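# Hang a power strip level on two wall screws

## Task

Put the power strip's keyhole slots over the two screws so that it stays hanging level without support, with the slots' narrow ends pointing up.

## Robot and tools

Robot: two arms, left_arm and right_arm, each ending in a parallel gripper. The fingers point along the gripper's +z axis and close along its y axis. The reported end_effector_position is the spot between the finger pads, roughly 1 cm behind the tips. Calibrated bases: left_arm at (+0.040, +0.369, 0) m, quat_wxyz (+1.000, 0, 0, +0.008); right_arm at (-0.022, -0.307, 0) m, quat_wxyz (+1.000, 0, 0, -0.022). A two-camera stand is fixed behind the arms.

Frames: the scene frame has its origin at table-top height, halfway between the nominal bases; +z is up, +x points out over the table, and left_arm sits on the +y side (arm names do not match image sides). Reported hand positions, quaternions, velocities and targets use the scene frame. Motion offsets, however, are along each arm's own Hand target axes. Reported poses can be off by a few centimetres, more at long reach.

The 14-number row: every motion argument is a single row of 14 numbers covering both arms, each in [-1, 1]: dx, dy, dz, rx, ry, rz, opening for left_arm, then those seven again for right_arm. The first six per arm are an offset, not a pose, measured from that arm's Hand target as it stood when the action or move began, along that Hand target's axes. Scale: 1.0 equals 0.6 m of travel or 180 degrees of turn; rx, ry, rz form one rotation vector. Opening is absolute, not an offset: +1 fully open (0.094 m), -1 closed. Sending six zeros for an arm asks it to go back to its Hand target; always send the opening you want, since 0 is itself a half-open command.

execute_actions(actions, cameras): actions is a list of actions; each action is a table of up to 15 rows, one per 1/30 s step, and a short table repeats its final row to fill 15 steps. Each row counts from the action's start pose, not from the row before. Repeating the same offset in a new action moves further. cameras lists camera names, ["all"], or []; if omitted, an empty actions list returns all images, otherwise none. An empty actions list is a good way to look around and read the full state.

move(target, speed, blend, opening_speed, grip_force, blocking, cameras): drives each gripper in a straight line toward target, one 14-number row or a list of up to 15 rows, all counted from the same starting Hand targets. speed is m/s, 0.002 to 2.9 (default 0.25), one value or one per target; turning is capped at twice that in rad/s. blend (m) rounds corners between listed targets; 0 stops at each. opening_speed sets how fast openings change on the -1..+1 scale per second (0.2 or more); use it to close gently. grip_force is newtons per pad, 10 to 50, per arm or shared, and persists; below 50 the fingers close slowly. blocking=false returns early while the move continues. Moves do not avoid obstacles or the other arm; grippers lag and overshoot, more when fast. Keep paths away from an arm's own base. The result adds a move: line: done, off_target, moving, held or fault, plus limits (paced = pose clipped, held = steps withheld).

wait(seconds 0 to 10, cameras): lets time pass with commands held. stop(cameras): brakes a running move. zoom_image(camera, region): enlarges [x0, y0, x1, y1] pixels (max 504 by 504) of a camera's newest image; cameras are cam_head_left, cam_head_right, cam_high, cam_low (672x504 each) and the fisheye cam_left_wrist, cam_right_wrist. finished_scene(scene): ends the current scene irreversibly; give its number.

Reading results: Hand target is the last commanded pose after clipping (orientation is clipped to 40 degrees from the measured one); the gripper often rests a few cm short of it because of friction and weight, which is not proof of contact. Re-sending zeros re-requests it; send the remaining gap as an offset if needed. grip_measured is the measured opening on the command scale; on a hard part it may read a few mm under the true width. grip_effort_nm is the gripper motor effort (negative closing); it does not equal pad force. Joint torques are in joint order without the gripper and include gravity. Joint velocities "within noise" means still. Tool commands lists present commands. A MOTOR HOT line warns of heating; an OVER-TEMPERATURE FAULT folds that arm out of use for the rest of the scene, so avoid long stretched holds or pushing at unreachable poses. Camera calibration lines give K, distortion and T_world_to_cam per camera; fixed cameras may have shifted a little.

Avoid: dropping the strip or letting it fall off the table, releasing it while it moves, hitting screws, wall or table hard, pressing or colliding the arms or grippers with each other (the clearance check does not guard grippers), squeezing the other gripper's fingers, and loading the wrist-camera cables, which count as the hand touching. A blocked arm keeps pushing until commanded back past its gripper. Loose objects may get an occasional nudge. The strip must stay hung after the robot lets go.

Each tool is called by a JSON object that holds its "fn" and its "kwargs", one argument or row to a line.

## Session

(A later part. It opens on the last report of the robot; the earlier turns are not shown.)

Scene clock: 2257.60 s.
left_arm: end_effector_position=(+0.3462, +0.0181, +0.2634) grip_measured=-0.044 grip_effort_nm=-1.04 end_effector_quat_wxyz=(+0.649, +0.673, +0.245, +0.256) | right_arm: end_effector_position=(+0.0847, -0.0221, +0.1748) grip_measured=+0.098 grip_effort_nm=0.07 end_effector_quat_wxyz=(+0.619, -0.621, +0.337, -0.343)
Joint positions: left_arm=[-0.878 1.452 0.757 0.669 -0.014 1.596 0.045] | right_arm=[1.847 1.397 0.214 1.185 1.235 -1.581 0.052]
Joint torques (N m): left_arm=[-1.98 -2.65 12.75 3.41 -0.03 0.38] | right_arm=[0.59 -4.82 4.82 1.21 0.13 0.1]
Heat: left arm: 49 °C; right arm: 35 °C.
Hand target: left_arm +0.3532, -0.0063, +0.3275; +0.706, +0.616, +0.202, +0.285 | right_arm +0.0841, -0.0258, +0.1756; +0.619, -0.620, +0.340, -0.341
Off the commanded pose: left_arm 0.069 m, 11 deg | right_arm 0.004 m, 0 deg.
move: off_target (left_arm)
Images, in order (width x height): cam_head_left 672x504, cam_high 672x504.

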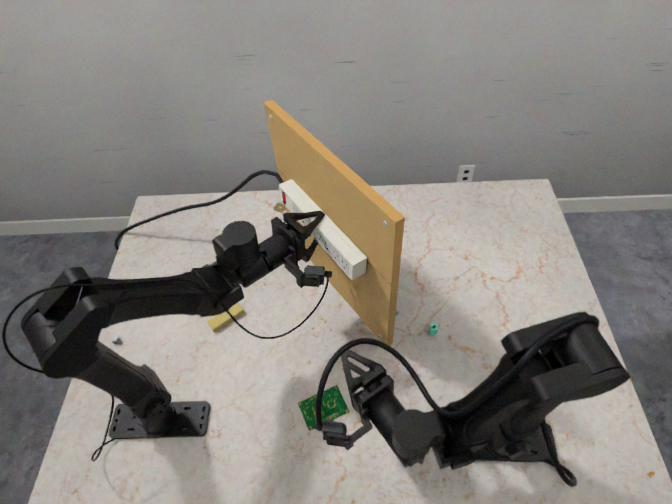

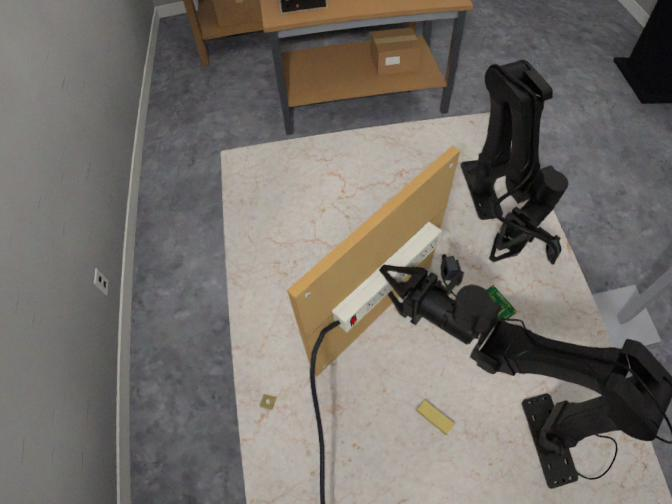

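{"fn": "move", "kwargs": {
  "target": [0,0.0,-0.02,0.0,-0.01,0.02,-0.5,0,0,0,0,0,0,0.1],
  "speed": 0.02
}}

{"fn": "move", "kwargs": {
  "target": [0,0.0,0.02,0.0,0.0,0.012,-0.5,0,0,0,0,0,0,0.1],
  "speed": 0.02,
  "cameras": ["cam_head_left","cam_high"]
}}

{"fn": "zoom_image", "kwargs": {
  "camera": "cam_head_left",
  "region": [270, 170, 390, 290]
}}

{"fn": "zoom_image", "kwargs": {
  "camera": "cam_high",
  "region": [330, 210, 460, 340]
}}

Scene clock: 2271.03 s.
left_arm: end_effector_position=(+0.3460, +0.0184, +0.2636) grip_measured=-0.044 grip_effort_nm=-1.04 end_effector_quat_wxyz=(+0.648, +0.675, +0.241, +0.258) | right_arm: end_effector_position=(+0.0847, -0.0221, +0.1748) grip_measured=+0.098 grip_effort_nm=0.07 end_effector_quat_wxyz=(+0.619, -0.621, +0.337, -0.343)
Joint positions: left_arm=[-0.877 1.449 0.757 0.665 -0.011 1.606 0.045] | right_arm=[1.847 1.397 0.214 1.185 1.235 -1.581 0.052]
Joint torques (N m): left_arm=[-0.77 -5.15 10.45 3.39 0.39 0.94] | right_arm=[0.72 -4.7 4.88 1.21 0.12 0.11]
Heat: left arm: 49 °C; right arm: 35 °C.
Hand target: left_arm +0.3457, +0.0028, +0.3256; +0.700, +0.626, +0.171, +0.297 | right_arm +0.0841, -0.0258, +0.1756; +0.619, -0.620, +0.340, -0.341
Off the commanded pose: left_arm 0.064 m, 12 deg | right_arm 0.004 m, 0 deg.
move: off_target (left_arm)

Scene clock: 2272.27 s.
left_arm: end_effector_position=(+0.3461, +0.0183, +0.2639) grip_measured=-0.044 grip_effort_nm=-1.04 end_effector_quat_wxyz=(+0.646, +0.676, +0.240, +0.259) | right_arm: end_effector_position=(+0.0847, -0.0221, +0.1748) grip_measured=+0.098 grip_effort_nm=0.08 end_effector_quat_wxyz=(+0.619, -0.621, +0.337, -0.343)
Joint positions: left_arm=[-0.877 1.448 0.76 0.658 -0.011 1.611 0.045] | right_arm=[1.847 1.397 0.214 1.185 1.235 -1.581 0.052]
Joint torques (N m): left_arm=[-1.07 -2.7 12.82 3.38 0.3 1.23] | right_arm=[0.73 -4.79 4.82 1.21 0.14 0.08]
Heat: left arm: 48 °C; right arm: 35 °C.
Hand target: left_arm +0.3530, -0.0065, +0.3276; +0.694, +0.629, +0.159, +0.310 | right_arm +0.0841, -0.0258, +0.1756; +0.619, -0.620, +0.340, -0.341
Off the commanded pose: left_arm 0.069 m, 13 deg | right_arm 0.004 m, 0 deg.
move: off_target (left_arm)
Images, in order (width x height): cam_head_left 672x504, cam_high 672x504.

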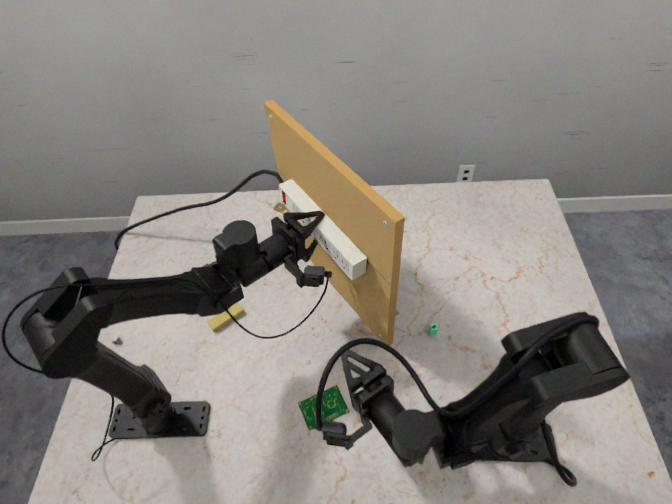

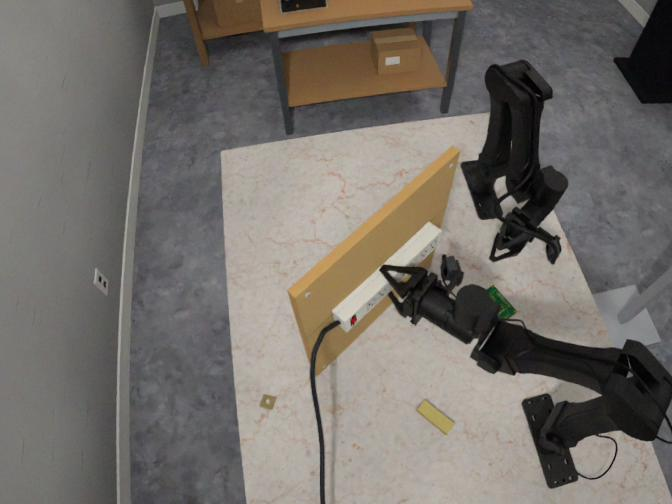

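Scaled by 4.200 from the camera's 672x504 image, which has a finer 960x720 frame.

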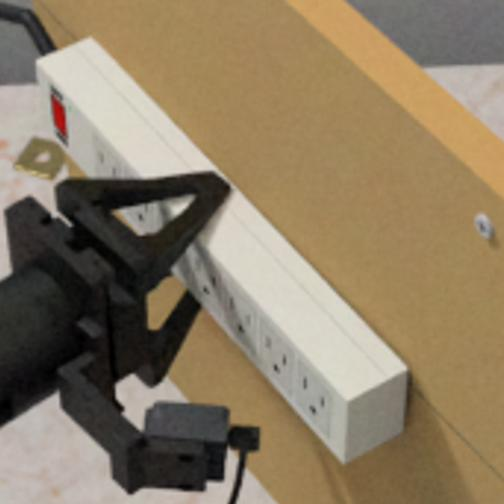

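Scaled by 3.877 from the camera's 672x504 image, which has a finer 960x720 frame.

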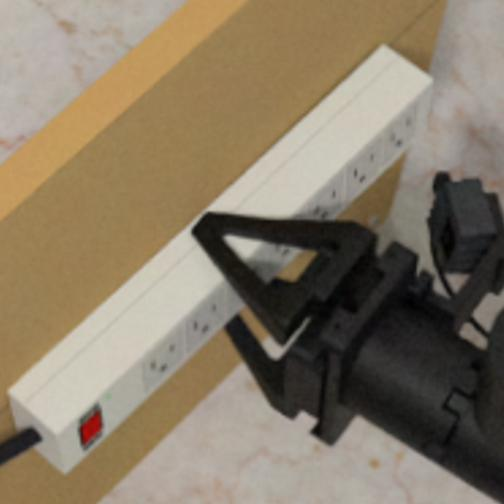

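{"fn": "move", "kwargs": {
  "target": [
    [0,-0.02,-0.02,0,0,-0.03,-0.5,0,0,0,0,0,0,0.1],
    [0,-0.05,-0.028,0.01,0,-0.03,-0.5,0,0,0,0,0,0,0.1]
  ],
  "speed": 0.03
}}

{"fn": "move", "kwargs": {
  "target": [0,-0.02,-0.008,0.01,0.0,0,-0.5,0,0,0,0,0,0,0.1],
  "speed": 0.02
}}

{"fn": "move", "kwargs": {
  "target": [0,-0.02,-0.003,0.01,0.0,0,-0.5,0,0,0,0,0,0,0.1],
  "speed": 0.02,
  "cameras": ["cam_head_left","cam_high"]
}}

{"fn": "zoom_image", "kwargs": {
  "camera": "cam_head_left",
  "region": [270, 170, 390, 290]
}}

{"fn": "zoom_image", "kwargs": {
  "camera": "cam_high",
  "region": [330, 210, 460, 340]
}}

Scene clock: 2290.17 s.
left_arm: end_effector_position=(+0.3462, +0.0185, +0.2629) grip_measured=-0.044 grip_effort_nm=-1.04 end_effector_quat_wxyz=(+0.661, +0.666, +0.236, +0.254) | right_arm: end_effector_position=(+0.0847, -0.0221, +0.1748) grip_measured=+0.098 grip_effort_nm=0.07 end_effector_quat_wxyz=(+0.619, -0.621, +0.337, -0.343)
Joint positions: left_arm=[-0.866 1.466 0.736 0.732 0.015 1.597 0.045] | right_arm=[1.847 1.397 0.214 1.185 1.235 -1.581 0.052]
Joint torques (N m): left_arm=[-0.12 -2.29 8.44 3.44 0.33 0.45] | right_arm=[0.66 -4.66 4.81 1.22 0.09 0.11]
Heat: left arm: 50 °C; right arm: 34 °C.
Hand target: left_arm +0.3496, +0.0061, +0.2956; +0.698, +0.632, +0.194, +0.275 | right_arm +0.0841, -0.0258, +0.1756; +0.619, -0.620, +0.340, -0.341
Off the commanded pose: left_arm 0.035 m, 8 deg | right_arm 0.004 m, 0 deg.
move: off_target (left_arm)

Scene clock: 2291.17 s.
left_arm: end_effector_position=(+0.3461, +0.0187, +0.2622) grip_measured=-0.044 grip_effort_nm=-1.04 end_effector_quat_wxyz=(+0.665, +0.663, +0.234, +0.254) | right_arm: end_effector_position=(+0.0847, -0.0221, +0.1748) grip_measured=+0.098 grip_effort_nm=0.08 end_effector_quat_wxyz=(+0.619, -0.621, +0.337, -0.343)
Joint positions: left_arm=[-0.864 1.473 0.726 0.759 0.018 1.596 0.045] | right_arm=[1.847 1.397 0.214 1.185 1.235 -1.581 0.052]
Joint torques (N m): left_arm=[0.08 -2.63 7.53 2.99 0.31 0.47] | right_arm=[0.58 -4.96 4.7 1.23 0.14 0.06]
Heat: left arm: 50 °C; right arm: 34 °C.
Hand target: left_arm +0.3483, +0.0092, +0.2832; +0.688, +0.643, +0.198, +0.272 | right_arm +0.0841, -0.0258, +0.1756; +0.619, -0.620, +0.340, -0.341
Off the commanded pose: left_arm 0.023 m, 6 deg | right_arm 0.004 m, 0 deg.
move: off_target (left_arm)

Scene clock: 2292.20 s.
left_arm: end_effector_position=(+0.3462, +0.0188, +0.2614) grip_measured=-0.044 grip_effort_nm=-1.04 end_effector_quat_wxyz=(+0.668, +0.660, +0.233, +0.254) | right_arm: end_effector_position=(+0.0847, -0.0221, +0.1748) grip_measured=+0.098 grip_effort_nm=0.08 end_effector_quat_wxyz=(+0.619, -0.621, +0.337, -0.343)
Joint positions: left_arm=[-0.863 1.479 0.719 0.78 0.022 1.594 0.045] | right_arm=[1.847 1.397 0.214 1.185 1.235 -1.581 0.052]
Joint torques (N m): left_arm=[0.16 -2.33 7.16 2.66 0.28 0.49] | right_arm=[0.66 -4.71 4.81 1.24 0.09 0.13]
Heat: left arm: 50 °C; right arm: 34 °C.
Hand target: left_arm +0.3487, +0.0103, +0.2711; +0.678, +0.654, +0.202, +0.268 | right_arm +0.0841, -0.0258, +0.1756; +0.619, -0.620, +0.340, -0.341
Off the commanded pose: left_arm 0.013 m, 4 deg | right_arm 0.004 m, 0 deg.
move: off_target (left_arm)
Images, in order (width x height): cam_head_left 672x504, cam_high 672x504.

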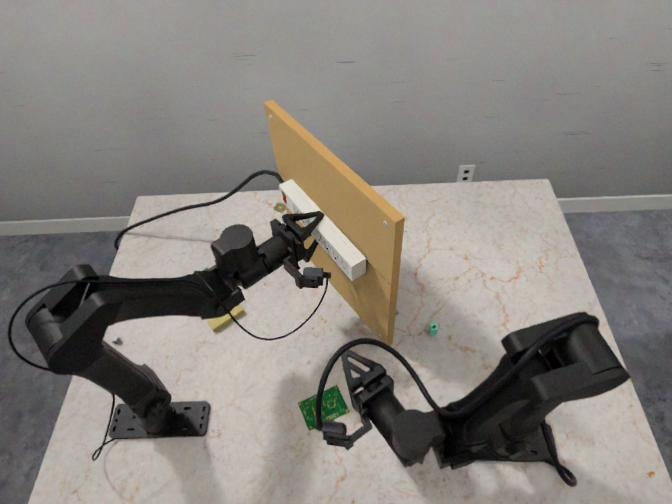

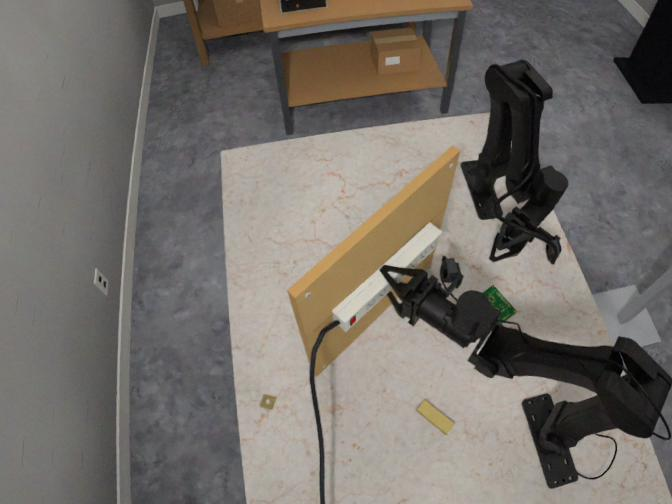

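Scaled by 4.200 from the camera's 672x504 image, which has a finer 960x720 frame.

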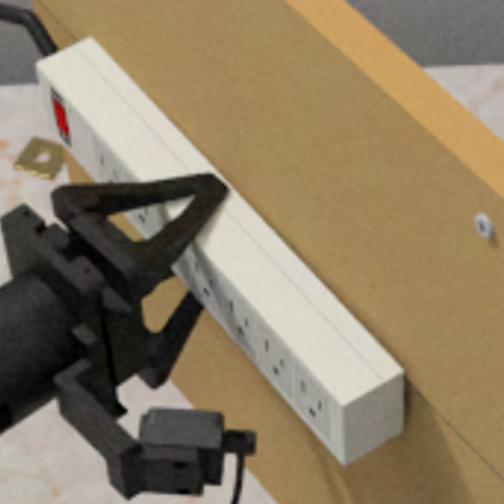

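Scaled by 3.877 from the camera's 672x504 image, which has a finer 960x720 frame.

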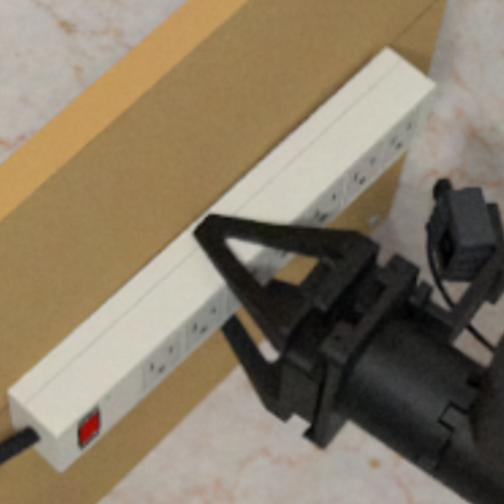

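{"fn": "move", "kwargs": {
  "target": [0,0.012,-0.004,-0.005,0.0,0.045,-0.5,0,0,0,0,0,0,0.1],
  "speed": 0.03
}}

{"fn": "move", "kwargs": {
  "target": [0,0.01,0.02,0,0.012,0.0,-0.5,0,0,0,0,0,0,0.1],
  "speed": 0.02,
  "cameras": ["cam_head_left","cam_high"]
}}

{"fn": "zoom_image", "kwargs": {
  "camera": "cam_head_left",
  "region": [270, 170, 390, 290]
}}

{"fn": "zoom_image", "kwargs": {
  "camera": "cam_high",
  "region": [330, 210, 460, 340]
}}

Scene clock: 2305.90 s.
left_arm: end_effector_position=(+0.3466, +0.0183, +0.2609) grip_measured=-0.044 grip_effort_nm=-1.04 end_effector_quat_wxyz=(+0.662, +0.665, +0.218, +0.270) | right_arm: end_effector_position=(+0.0847, -0.0221, +0.1748) grip_measured=+0.098 grip_effort_nm=0.08 end_effector_quat_wxyz=(+0.619, -0.621, +0.337, -0.343)
Joint positions: left_arm=[-0.863 1.483 0.719 0.786 0.022 1.641 0.045] | right_arm=[1.847 1.397 0.214 1.185 1.235 -1.581 0.052]
Joint torques (N m): left_arm=[-0.03 -4.14 7.08 2.59 0.24 1.37] | right_arm=[0.8 -4.71 4.97 1.23 0.11 0.08]
Heat: left arm: 48 °C; right arm: 34 °C.
Hand target: left_arm +0.3465, +0.0122, +0.2781; +0.662, +0.661, +0.153, +0.317 | right_arm +0.0841, -0.0258, +0.1756; +0.619, -0.620, +0.340, -0.341
Off the commanded pose: left_arm 0.018 m, 9 deg | right_arm 0.004 m, 0 deg.
move: off_target (left_arm)

Scene clock: 2307.03 s.
left_arm: end_effector_position=(+0.3475, +0.0166, +0.2593) grip_measured=-0.044 grip_effort_nm=-1.04 end_effector_quat_wxyz=(+0.655, +0.665, +0.218, +0.285) | right_arm: end_effector_position=(+0.0847, -0.0221, +0.1748) grip_measured=+0.098 grip_effort_nm=0.08 end_effector_quat_wxyz=(+0.619, -0.621, +0.337, -0.343)
Joint positions: left_arm=[-0.88 1.494 0.723 0.792 -0.02 1.664 0.045] | right_arm=[1.847 1.397 0.214 1.185 1.235 -1.581 0.052]
Joint torques (N m): left_arm=[-1.02 -2.76 10.19 2.41 0.04 1.17] | right_arm=[0.62 -4.88 4.75 1.24 0.13 0.1]
Heat: left arm: 48 °C; right arm: 34 °C.
Hand target: left_arm +0.3525, +0.0023, +0.2849; +0.660, +0.655, +0.166, +0.329 | right_arm +0.0841, -0.0258, +0.1756; +0.619, -0.620, +0.340, -0.341
Off the commanded pose: left_arm 0.030 m, 8 deg | right_arm 0.004 m, 0 deg.
move: off_target (left_arm)
Images, in order (width x height): cam_head_left 672x504, cam_high 672x504.

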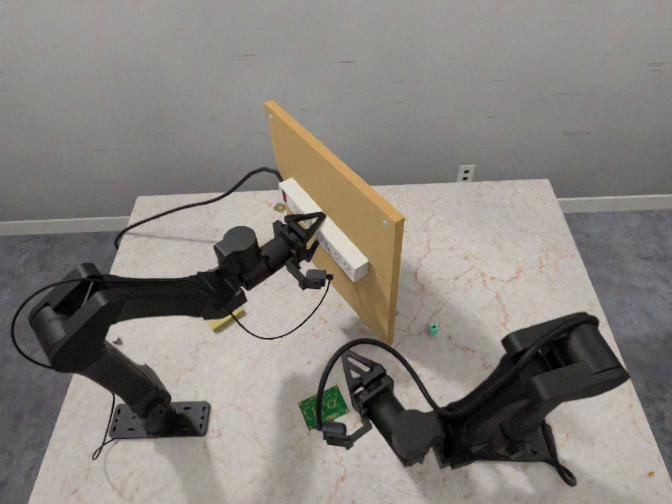

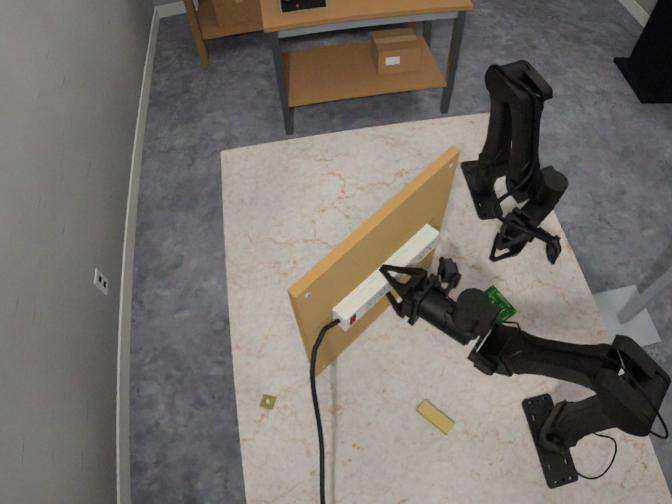

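Scaled by 4.200 from the camera's 672x504 image, which has a finer 960x720 frame.

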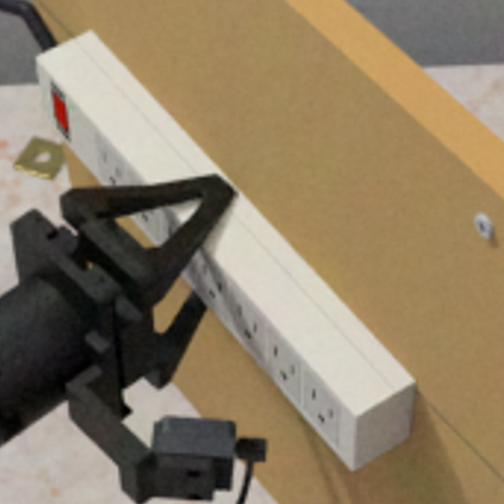

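Scaled by 3.877 from the camera's 672x504 image, which has a finer 960x720 frame.

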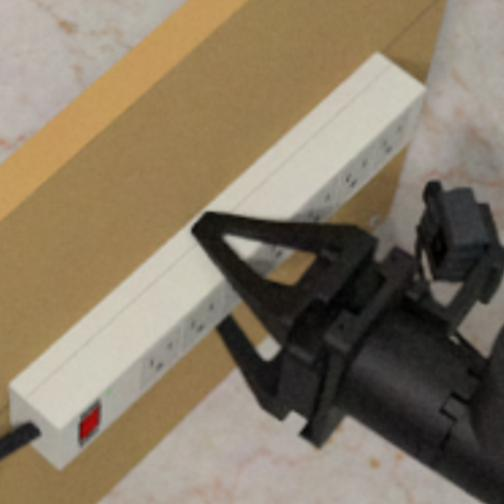

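{"fn": "move", "kwargs": {
  "target": [0,-0.02,0.0,0,-0.004,-0.06,-0.5,0,0,0,0,0,0,0.1],
  "speed": 0.03
}}

{"fn": "move", "kwargs": {
  "target": [0,-0.01,0.0,0,0,-0.02,-0.5,0,0,0,0,0,0,0.1],
  "speed": 0.02,
  "cameras": ["cam_head_left","cam_high"]
}}

{"fn": "zoom_image", "kwargs": {
  "camera": "cam_head_left",
  "region": [270, 170, 390, 290]
}}

{"fn": "zoom_image", "kwargs": {
  "camera": "cam_high",
  "region": [330, 210, 460, 340]
}}

Scene clock: 2328.43 s.
left_arm: end_effector_position=(+0.3480, +0.0162, +0.2594) grip_measured=-0.044 grip_effort_nm=-1.04 end_effector_quat_wxyz=(+0.665, +0.657, +0.222, +0.278) | right_arm: end_effector_position=(+0.0847, -0.0221, +0.1748) grip_measured=+0.098 grip_effort_nm=0.08 end_effector_quat_wxyz=(+0.619, -0.621, +0.337, -0.343)
Joint positions: left_arm=[-0.876 1.507 0.715 0.83 -0.011 1.642 0.045] | right_arm=[1.847 1.397 0.214 1.185 1.235 -1.581 0.052]
Joint torques (N m): left_arm=[0.34 -1.26 9.22 2.57 0.31 -0.44] | right_arm=[0.69 -4.81 4.82 1.24 0.1 0.12]
Heat: left arm: 47 °C; right arm: 34 °C.
Hand target: left_arm +0.3552, +0.0033, +0.2733; +0.689, +0.638, +0.223, +0.262 | right_arm +0.0841, -0.0258, +0.1756; +0.619, -0.620, +0.340, -0.341
Off the commanded pose: left_arm 0.020 m, 4 deg | right_arm 0.004 m, 0 deg.
move: off_target (left_arm)

Scene clock: 2330.27 s.
left_arm: end_effector_position=(+0.3482, +0.0162, +0.2587) grip_measured=-0.044 grip_effort_nm=-1.04 end_effector_quat_wxyz=(+0.669, +0.653, +0.223, +0.277) | right_arm: end_effector_position=(+0.0847, -0.0221, +0.1748) grip_measured=+0.098 grip_effort_nm=0.08 end_effector_quat_wxyz=(+0.619, -0.621, +0.337, -0.343)
Joint positions: left_arm=[-0.876 1.515 0.709 0.854 -0.011 1.634 0.045] | right_arm=[1.847 1.397 0.214 1.185 1.235 -1.581 0.052]
Joint torques (N m): left_arm=[0.42 -0.7 9.01 2.51 0.3 -0.97] | right_arm=[0.61 -4.83 4.71 1.26 0.15 0.14]
Heat: left arm: 47 °C; right arm: 34 °C.
Hand target: left_arm +0.3558, +0.0030, +0.2672; +0.696, +0.631, +0.243, +0.240 | right_arm +0.0841, -0.0258, +0.1756; +0.619, -0.620, +0.340, -0.341
Off the commanded pose: left_arm 0.017 m, 6 deg | right_arm 0.004 m, 0 deg.
move: off_target (left_arm)
Images, in order (width x height): cam_head_left 672x504, cam_high 672x504.

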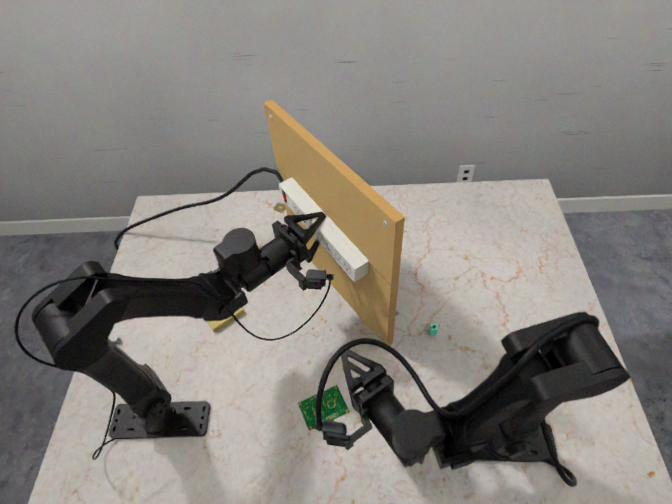

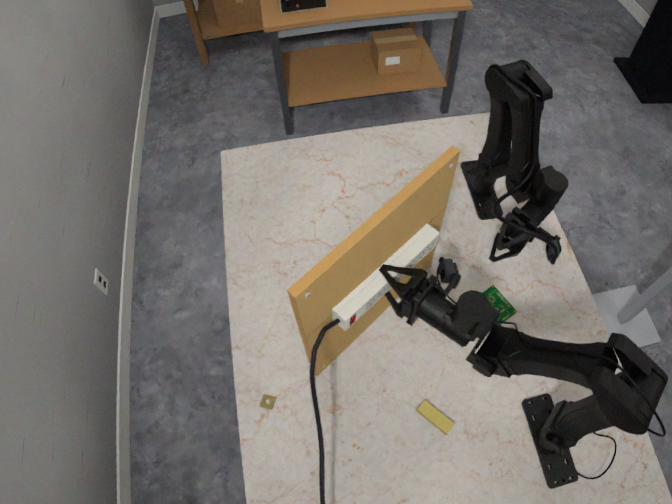

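Scaled by 4.200 from the camera's 672x504 image, which has a finer 960x720 frame.

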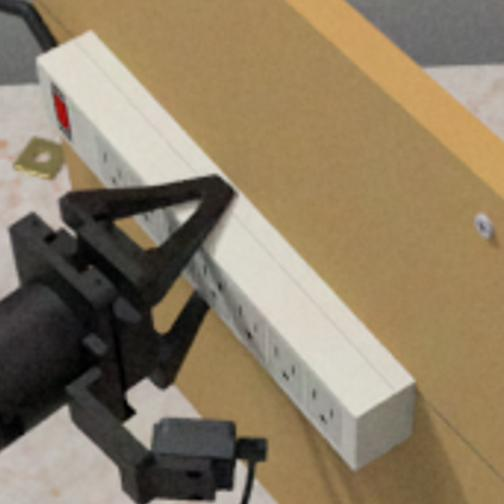

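Scaled by 3.877 from the camera's 672x504 image, which has a finer 960x720 frame.

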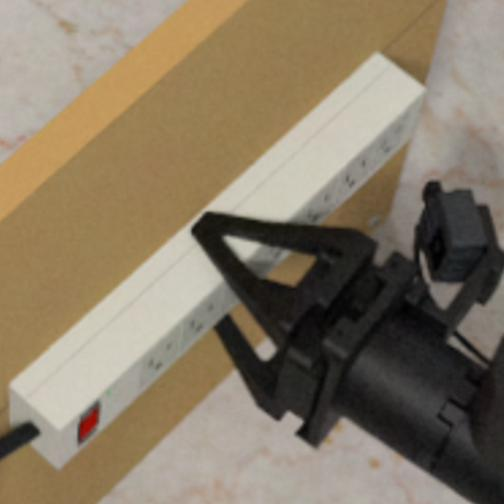

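{"fn": "move", "kwargs": {
  "target": [0,-0.012,-0.018,0,0,-0.02,-0.5,0,0,0,0,0,0,0.1],
  "speed": 0.03
}}

{"fn": "move", "kwargs": {
  "target": [0,-0.015,-0.006,0,0,-0.01,-0.5,0,0,0,0,0,0,0.1],
  "speed": 0.02,
  "cameras": ["cam_head_left","cam_high"]
}}

{"fn": "zoom_image", "kwargs": {
  "camera": "cam_head_left",
  "region": [270, 170, 390, 290]
}}

{"fn": "zoom_image", "kwargs": {
  "camera": "cam_high",
  "region": [330, 210, 460, 340]
}}

Scene clock: 2342.07 s.
left_arm: end_effector_position=(+0.3476, +0.0169, +0.2537) grip_measured=-0.044 grip_effort_nm=-1.04 end_effector_quat_wxyz=(+0.683, +0.639, +0.252, +0.247) | right_arm: end_effector_position=(+0.0847, -0.0221, +0.1748) grip_measured=+0.098 grip_effort_nm=0.08 end_effector_quat_wxyz=(+0.619, -0.621, +0.337, -0.343)
Joint positions: left_arm=[-0.876 1.53 0.69 0.896 -0.011 1.543 0.045] | right_arm=[1.847 1.397 0.214 1.185 1.235 -1.581 0.052]
Joint torques (N m): left_arm=[0.35 -3 6.38 2.5 0.31 -0.71] | right_arm=[0.88 -4.85 4.82 1.26 0.11 0.09]
Heat: left arm: 48 °C; right arm: 34 °C.
Hand target: left_arm +0.3490, +0.0106, +0.2592; +0.704, +0.623, +0.262, +0.218 | right_arm +0.0841, -0.0258, +0.1756; +0.619, -0.620, +0.340, -0.341
Off the commanded pose: left_arm 0.008 m, 5 deg | right_arm 0.004 m, 0 deg.
move: off_target (left_arm)

Scene clock: 2343.23 s.
left_arm: end_effector_position=(+0.3469, +0.0177, +0.2529) grip_measured=-0.044 grip_effort_nm=-1.04 end_effector_quat_wxyz=(+0.697, +0.625, +0.261, +0.236) | right_arm: end_effector_position=(+0.0847, -0.0221, +0.1748) grip_measured=+0.098 grip_effort_nm=0.07 end_effector_quat_wxyz=(+0.619, -0.621, +0.337, -0.343)
Joint positions: left_arm=[-0.876 1.55 0.67 0.964 -0.011 1.503 0.045] | right_arm=[1.847 1.397 0.214 1.185 1.235 -1.581 0.052]
Joint torques (N m): left_arm=[0.03 -3.33 5.49 2.27 0.26 -0.62] | right_arm=[0.76 -4.79 4.89 1.23 0.16 0.06]
Heat: left arm: 48 °C; right arm: 34 °C.
Hand target: left_arm +0.3465, +0.0123, +0.2498; +0.707, +0.619, +0.272, +0.207 | right_arm +0.0841, -0.0258, +0.1756; +0.619, -0.620, +0.340, -0.341
Off the commanded pose: left_arm 0.006 m, 4 deg | right_arm 0.004 m, 0 deg.
move: off_target (left_arm)
Images, in order (width x height): cam_head_left 672x504, cam_high 672x504.

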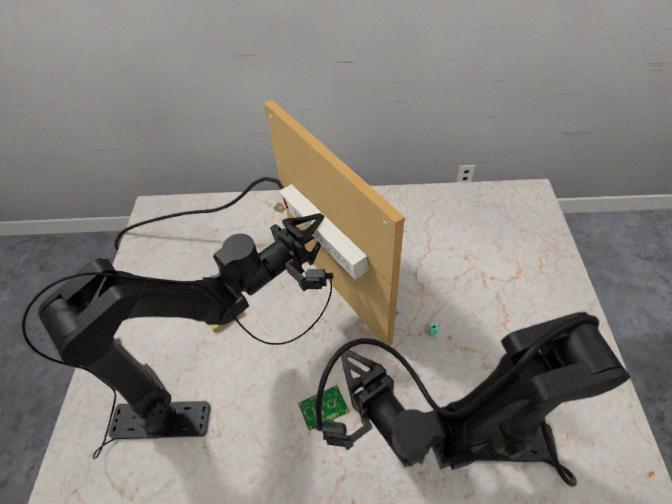

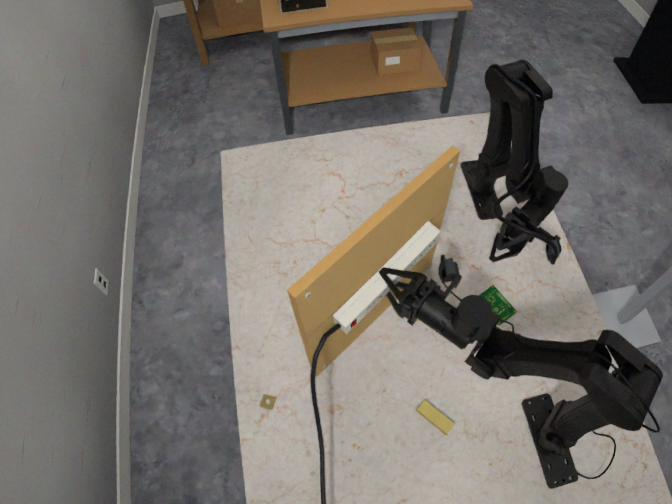

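Scaled by 4.200 from the camera's 672x504 image, which has a finer 960x720 frame.

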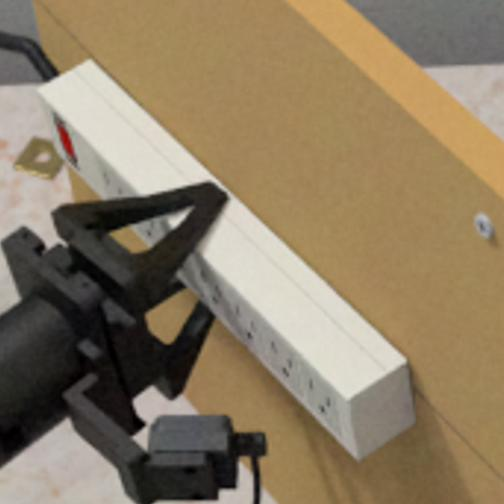

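Scaled by 3.877 from the camera's 672x504 image, which has a finer 960x720 frame.

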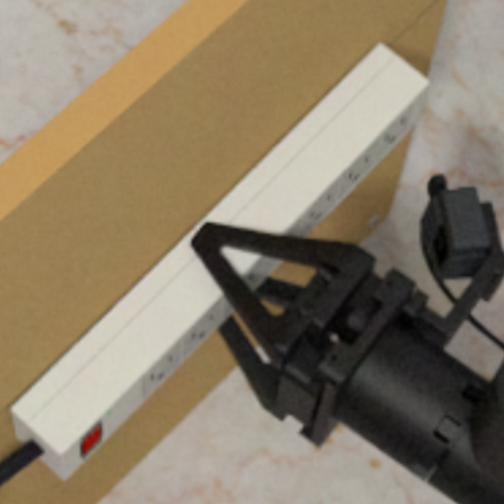

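{"fn": "move", "kwargs": {
  "target": [0,-0.004,0.006,0.035,0,0.06,-0.5,0,0,0,0,0,0,0.1],
  "speed": 0.03,
  "cameras": ["cam_head_left","cam_high"]
}}

{"fn": "zoom_image", "kwargs": {
  "camera": "cam_head_left",
  "region": [270, 170, 390, 290]
}}

{"fn": "zoom_image", "kwargs": {
  "camera": "cam_high",
  "region": [330, 210, 460, 340]
}}

Scene clock: 2355.33 s.
left_arm: end_effector_position=(+0.3475, +0.0168, +0.2442) grip_measured=-0.044 grip_effort_nm=-1.04 end_effector_quat_wxyz=(+0.660, +0.663, +0.245, +0.255) | right_arm: end_effector_position=(+0.0847, -0.0221, +0.1748) grip_measured=+0.098 grip_effort_nm=0.07 end_effector_quat_wxyz=(+0.619, -0.621, +0.337, -0.343)
Joint positions: left_arm=[-0.876 1.517 0.699 0.819 -0.01 1.586 0.045] | right_arm=[1.847 1.397 0.214 1.185 1.235 -1.581 0.052]
Joint torques (N m): left_arm=[0.17 -4.79 8.24 1.47 0.31 0.42] | right_arm=[0.58 -4.93 4.77 1.27 0.16 0.1]
Heat: left arm: 47 °C; right arm: 34 °C.
Hand target: left_arm +0.3487, +0.0091, +0.2477; +0.649, +0.680, +0.224, +0.257 | right_arm +0.0841, -0.0258, +0.1756; +0.619, -0.620, +0.340, -0.341
Off the commanded pose: left_arm 0.009 m, 3 deg | right_arm 0.004 m, 0 deg.
move: off_target (left_arm)
Images, in order (width x height): cam_head_left 672x504, cam_high 672x504.

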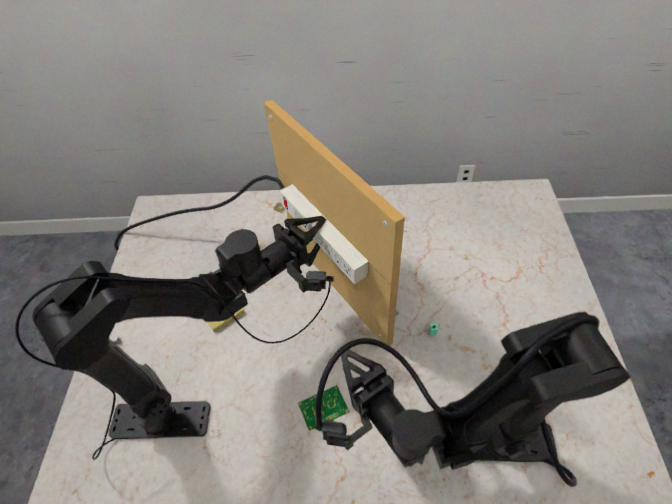

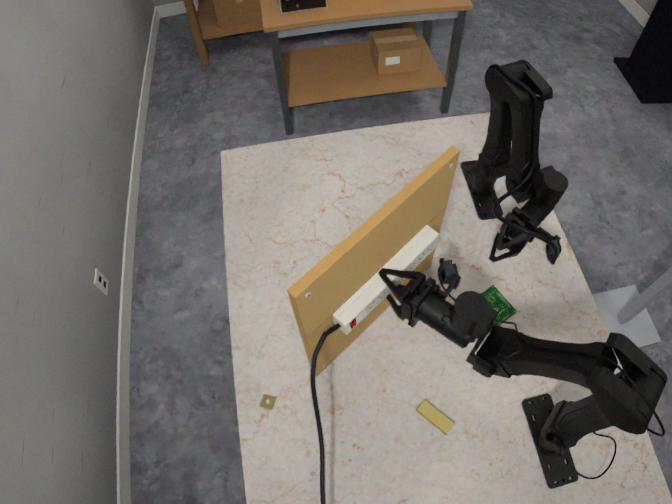

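Scaled by 4.200 from the camera's 672x504 image, which has a finer 960x720 frame.

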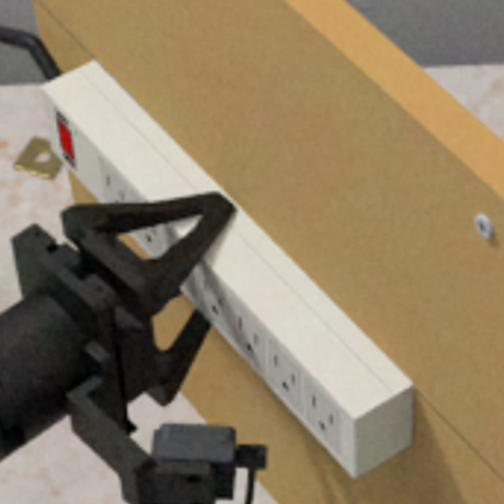

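Scaled by 3.877 from the camera's 672x504 image, which has a finer 960x720 frame.

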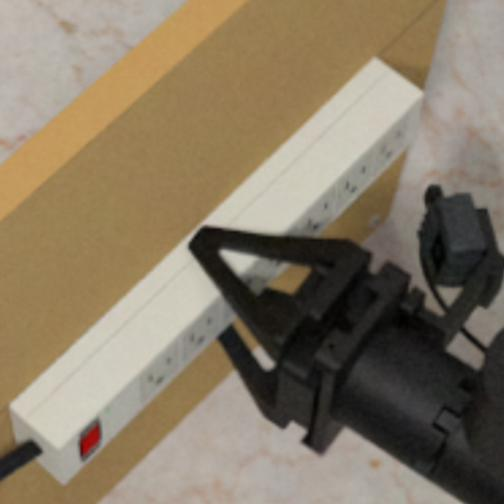

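{"fn": "move", "kwargs": {
  "target": [0,-0.02,-0.006,0,0,0,-0.5,0,0,0,0,0,0,0.1],
  "speed": 0.02
}}

{"fn": "move", "kwargs": {
  "target": [0,0,-0.012,0,0,0,-0.5,0,0,0,0,0,0,0.1],
  "speed": 0.02,
  "cameras": ["cam_head_left","cam_high"]
}}

{"fn": "zoom_image", "kwargs": {
  "camera": "cam_head_left",
  "region": [270, 170, 390, 290]
}}

{"fn": "zoom_image", "kwargs": {
  "camera": "cam_high",
  "region": [330, 210, 460, 340]
}}

Scene clock: 2365.77 s.
left_arm: end_effector_position=(+0.3475, +0.0168, +0.2450) grip_measured=-0.044 grip_effort_nm=-1.04 end_effector_quat_wxyz=(+0.660, +0.663, +0.244, +0.255) | right_arm: end_effector_position=(+0.0847, -0.0221, +0.1748) grip_measured=+0.098 grip_effort_nm=0.07 end_effector_quat_wxyz=(+0.619, -0.621, +0.337, -0.343)
Joint positions: left_arm=[-0.876 1.517 0.699 0.82 -0.01 1.586 0.045] | right_arm=[1.847 1.397 0.214 1.185 1.235 -1.581 0.052]
Joint torques (N m): left_arm=[0.35 -3.82 5.38 2 0.33 0.44] | right_arm=[0.75 -4.64 4.74 1.22 0.12 0.11]
Heat: left arm: 47 °C; right arm: 34 °C.
Hand target: left_arm +0.3468, +0.0126, +0.2361; +0.649, +0.680, +0.223, +0.257 | right_arm +0.0841, -0.0258, +0.1756; +0.619, -0.620, +0.340, -0.341
Off the commanded pose: left_arm 0.010 m, 3 deg | right_arm 0.004 m, 0 deg.
move: off_target (left_arm)

Scene clock: 2366.47 s.
left_arm: end_effector_position=(+0.3471, +0.0173, +0.2438) grip_measured=-0.044 grip_effort_nm=-1.04 end_effector_quat_wxyz=(+0.659, +0.664, +0.241, +0.258) | right_arm: end_effector_position=(+0.0847, -0.0221, +0.1748) grip_measured=+0.098 grip_effort_nm=0.08 end_effector_quat_wxyz=(+0.619, -0.621, +0.337, -0.343)
Joint positions: left_arm=[-0.875 1.517 0.694 0.824 -0.008 1.597 0.045] | right_arm=[1.847 1.397 0.214 1.185 1.235 -1.581 0.052]
Joint torques (N m): left_arm=[0.39 -5.96 3.95 1.93 0.34 0.32] | right_arm=[0.69 -4.83 4.72 1.23 0.12 0.09]
Heat: left arm: 47 °C; right arm: 34 °C.
Hand target: left_arm +0.3420, +0.0180, +0.2362; +0.649, +0.680, +0.223, +0.257 | right_arm +0.0841, -0.0258, +0.1756; +0.619, -0.620, +0.340, -0.341
Off the commanded pose: left_arm 0.009 m, 3 deg | right_arm 0.004 m, 0 deg.
move: off_target (left_arm)
Images, in order (width x height): cam_head_left 672x504, cam_high 672x504.

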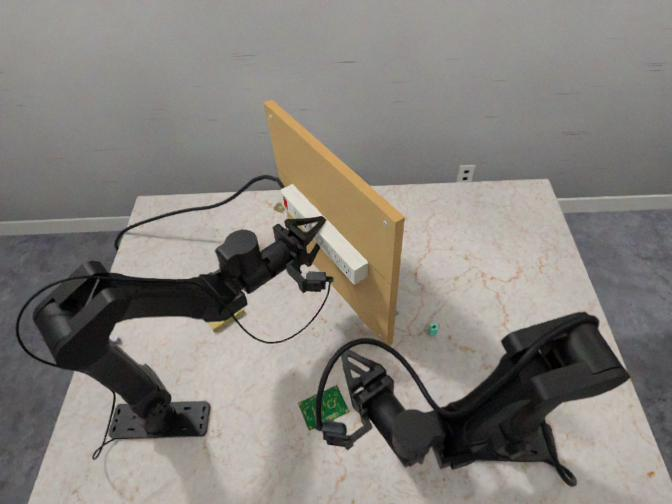

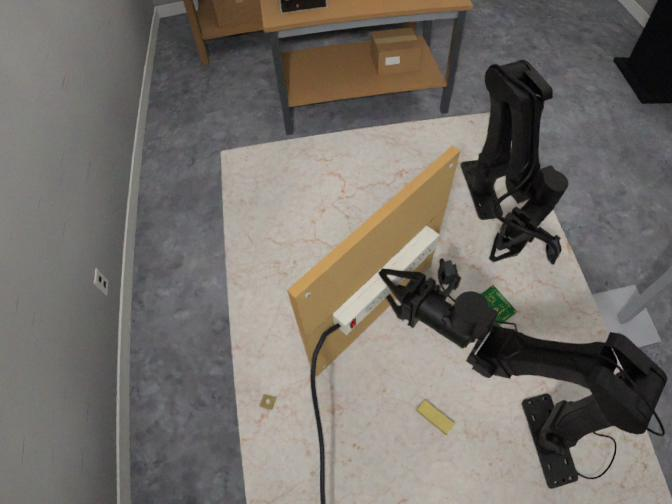

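Scaled by 4.200 from the camera's 672x504 image, which has a finer 960x720 frame.

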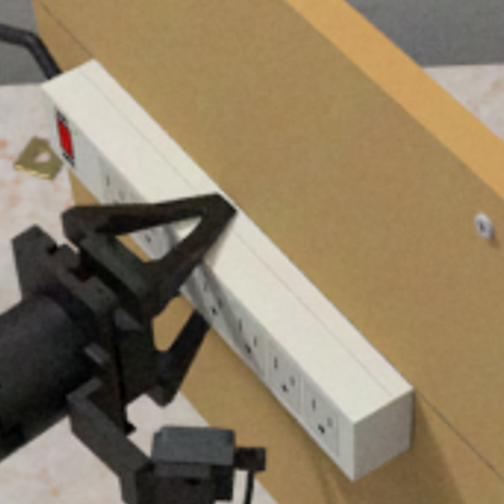

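Scaled by 3.877 from the camera's 672x504 image, which has a finer 960x720 frame.

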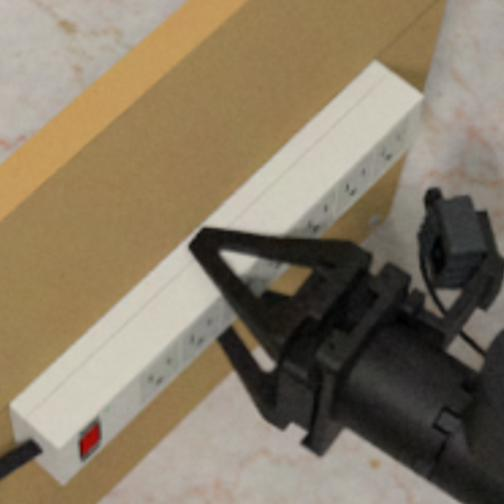

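{"fn": "move", "kwargs": {
  "target": [0,0.005,-0.015,0,0,0.0,-0.5,0,0,0,0,0,0,0.1],
  "speed": 0.02,
  "cameras": ["cam_head_left","cam_high"]
}}

{"fn": "zoom_image", "kwargs": {
  "camera": "cam_head_left",
  "region": [270, 170, 390, 290]
}}

{"fn": "zoom_image", "kwargs": {
  "camera": "cam_high",
  "region": [330, 210, 460, 340]
}}

Scene clock: 2372.40 s.
left_arm: end_effector_position=(+0.3465, +0.0183, +0.2437) grip_measured=-0.044 grip_effort_nm=-1.04 end_effector_quat_wxyz=(+0.659, +0.664, +0.240, +0.258) | right_arm: end_effector_position=(+0.0847, -0.0221, +0.1748) grip_measured=+0.098 grip_effort_nm=0.08 end_effector_quat_wxyz=(+0.619, -0.621, +0.337, -0.343)
Joint positions: left_arm=[-0.875 1.513 0.689 0.827 -0.008 1.597 0.045] | right_arm=[1.847 1.397 0.214 1.185 1.235 -1.581 0.052]
Joint torques (N m): left_arm=[0.36 -9.18 2.69 1.71 0.32 0.32] | right_arm=[0.73 -4.82 4.78 1.2 0.11 0.11]
Heat: left arm: 46 °C; right arm: 34 °C.
Hand target: left_arm +0.3363, +0.0248, +0.2392; +0.649, +0.680, +0.223, +0.257 | right_arm +0.0841, -0.0258, +0.1756; +0.619, -0.620, +0.340, -0.341
Off the commanded pose: left_arm 0.013 m, 3 deg | right_arm 0.004 m, 0 deg.
move: off_target (left_arm)
Images, in order (width x height): cam_head_left 672x504, cam_high 672x504.

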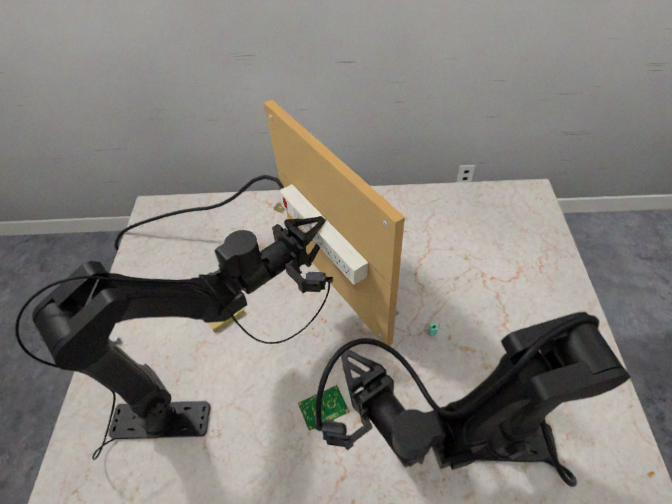

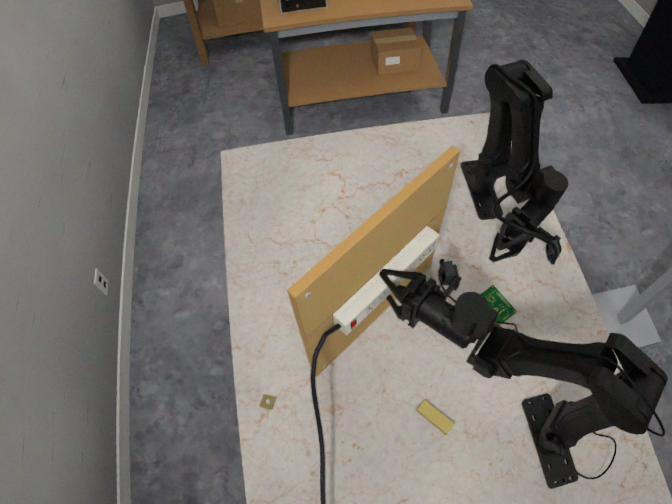

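Scaled by 4.200 from the camera's 672x504 image, which has a finer 960x720 frame.

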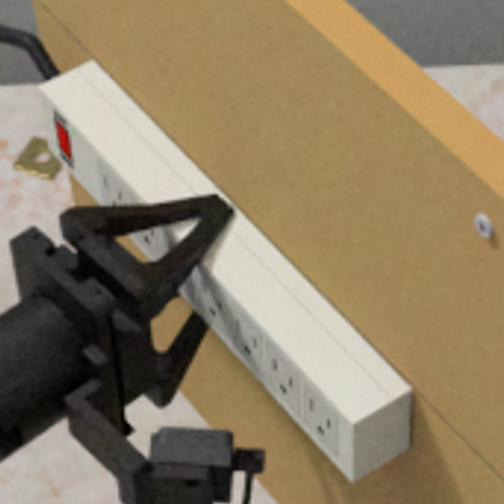

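Scaled by 3.877 from the camera's 672x504 image, which has a finer 960x720 frame.

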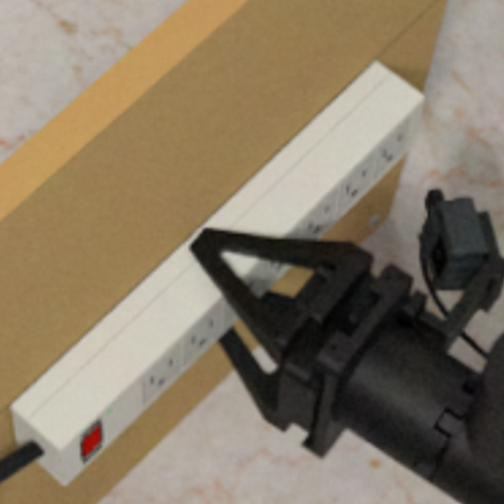

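{"fn": "move", "kwargs": {
  "target": [0,0.02,0.006,0,0,0.0,-0.5,0,0,0,0,0,0,0.1],
  "speed": 0.03
}}

{"fn": "move", "kwargs": {
  "target": [0,0,0,0,0,0.0,0.35,0,0,0,0,0,0,0.1],
  "speed": 0.03,
  "opening_speed": 0.4,
  "cameras": ["cam_head_left","cam_high","cam_left_wrist"]
}}

Scene clock: 2388.03 s.
left_arm: end_effector_position=(+0.3464, +0.0184, +0.2441) grip_measured=-0.044 grip_effort_nm=-1.04 end_effector_quat_wxyz=(+0.652, +0.671, +0.242, +0.256) | right_arm: end_effector_position=(+0.0847, -0.0221, +0.1748) grip_measured=+0.098 grip_effort_nm=0.08 end_effector_quat_wxyz=(+0.619, -0.621, +0.337, -0.343)
Joint positions: left_arm=[-0.875 1.499 0.702 0.778 -0.008 1.599 0.045] | right_arm=[1.847 1.397 0.214 1.185 1.235 -1.581 0.052]
Joint torques (N m): left_arm=[0.08 -9.13 4.66 1.6 0.29 0.3] | right_arm=[0.68 -4.83 4.81 1.21 0.15 0.11]
Heat: left arm: 44 °C; right arm: 34 °C.
Hand target: left_arm +0.3382, +0.0214, +0.2512; +0.649, +0.680, +0.223, +0.257 | right_arm +0.0841, -0.0258, +0.1756; +0.619, -0.620, +0.340, -0.341
Off the commanded pose: left_arm 0.011 m, 2 deg | right_arm 0.004 m, 0 deg.
move: off_target (left_arm)

Scene clock: 2390.37 s.
left_arm: end_effector_position=(+0.3422, +0.0190, +0.2439) grip_measured=+0.348 grip_effort_nm=0.12 end_effector_quat_wxyz=(+0.643, +0.683, +0.228, +0.259) | right_arm: end_effector_position=(+0.0847, -0.0221, +0.1748) grip_measured=+0.098 grip_effort_nm=0.08 end_effector_quat_wxyz=(+0.619, -0.621, +0.337, -0.343)
Joint positions: left_arm=[-0.875 1.475 0.703 0.734 0.007 1.631 0.063] | right_arm=[1.847 1.397 0.214 1.185 1.235 -1.581 0.052]
Joint torques (N m): left_arm=[0.08 -7.15 4.92 2.07 0.12 -0.02] | right_arm=[0.68 -4.93 4.92 1.25 0.13 0.11]
Heat: left arm: 44 °C; right arm: 34 °C.
Hand target: left_arm +0.3382, +0.0214, +0.2514; +0.649, +0.680, +0.223, +0.257 | right_arm +0.0841, -0.0258, +0.1756; +0.619, -0.620, +0.340, -0.341
Off the commanded pose: left_arm 0.009 m, 1 deg | right_arm 0.004 m, 0 deg.
move: done
camera_calibration:
cam_left_wrist: T_world_to_cam=[[0.14397, 0.113907, -0.983004, 0.193884], [0.0468236, 0.991457, 0.121744, -0.0721075], [0.988474, -0.0635553, 0.137407, -0.254715], [0, 0, 0, 1]] pos_world=[0.227242, 0.0332183, 0.234367]
Images, in order (width x height): cam_head_left 672x504, cam_high 672x504, cam_left_wrist 672x504.

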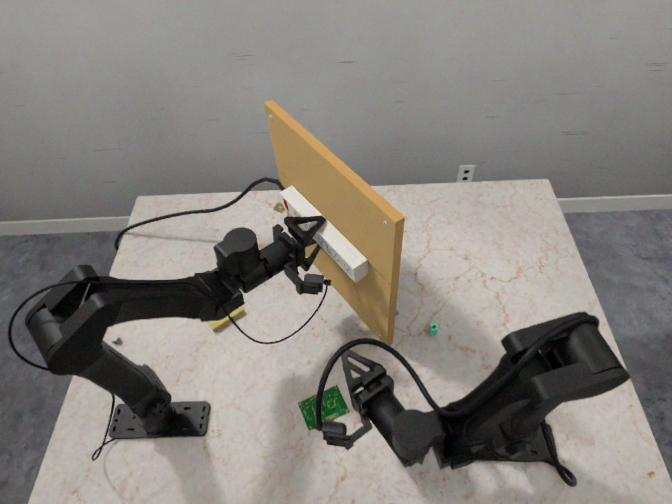

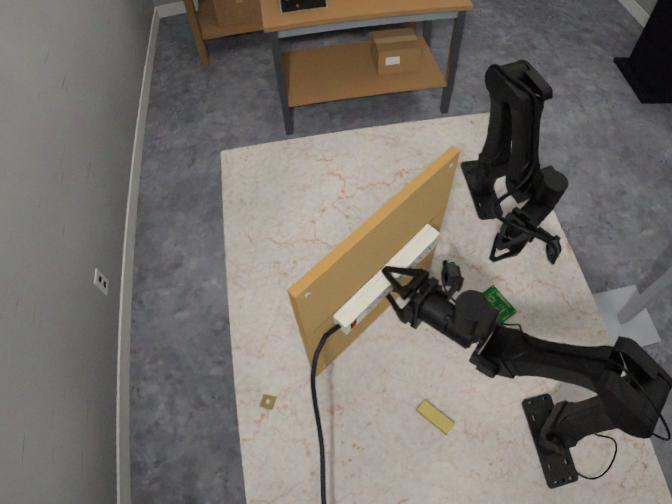

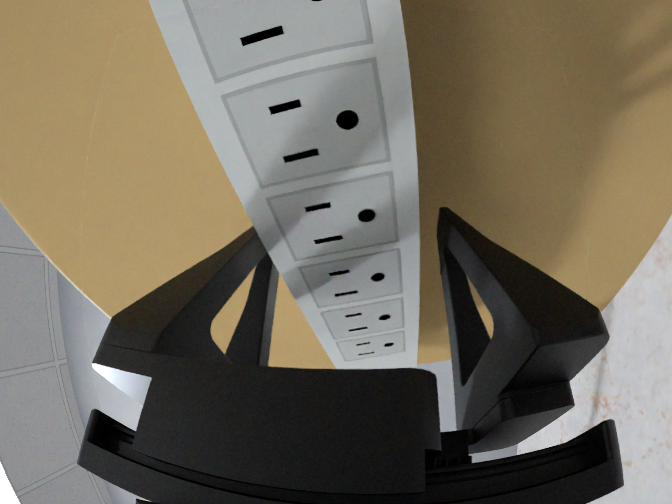

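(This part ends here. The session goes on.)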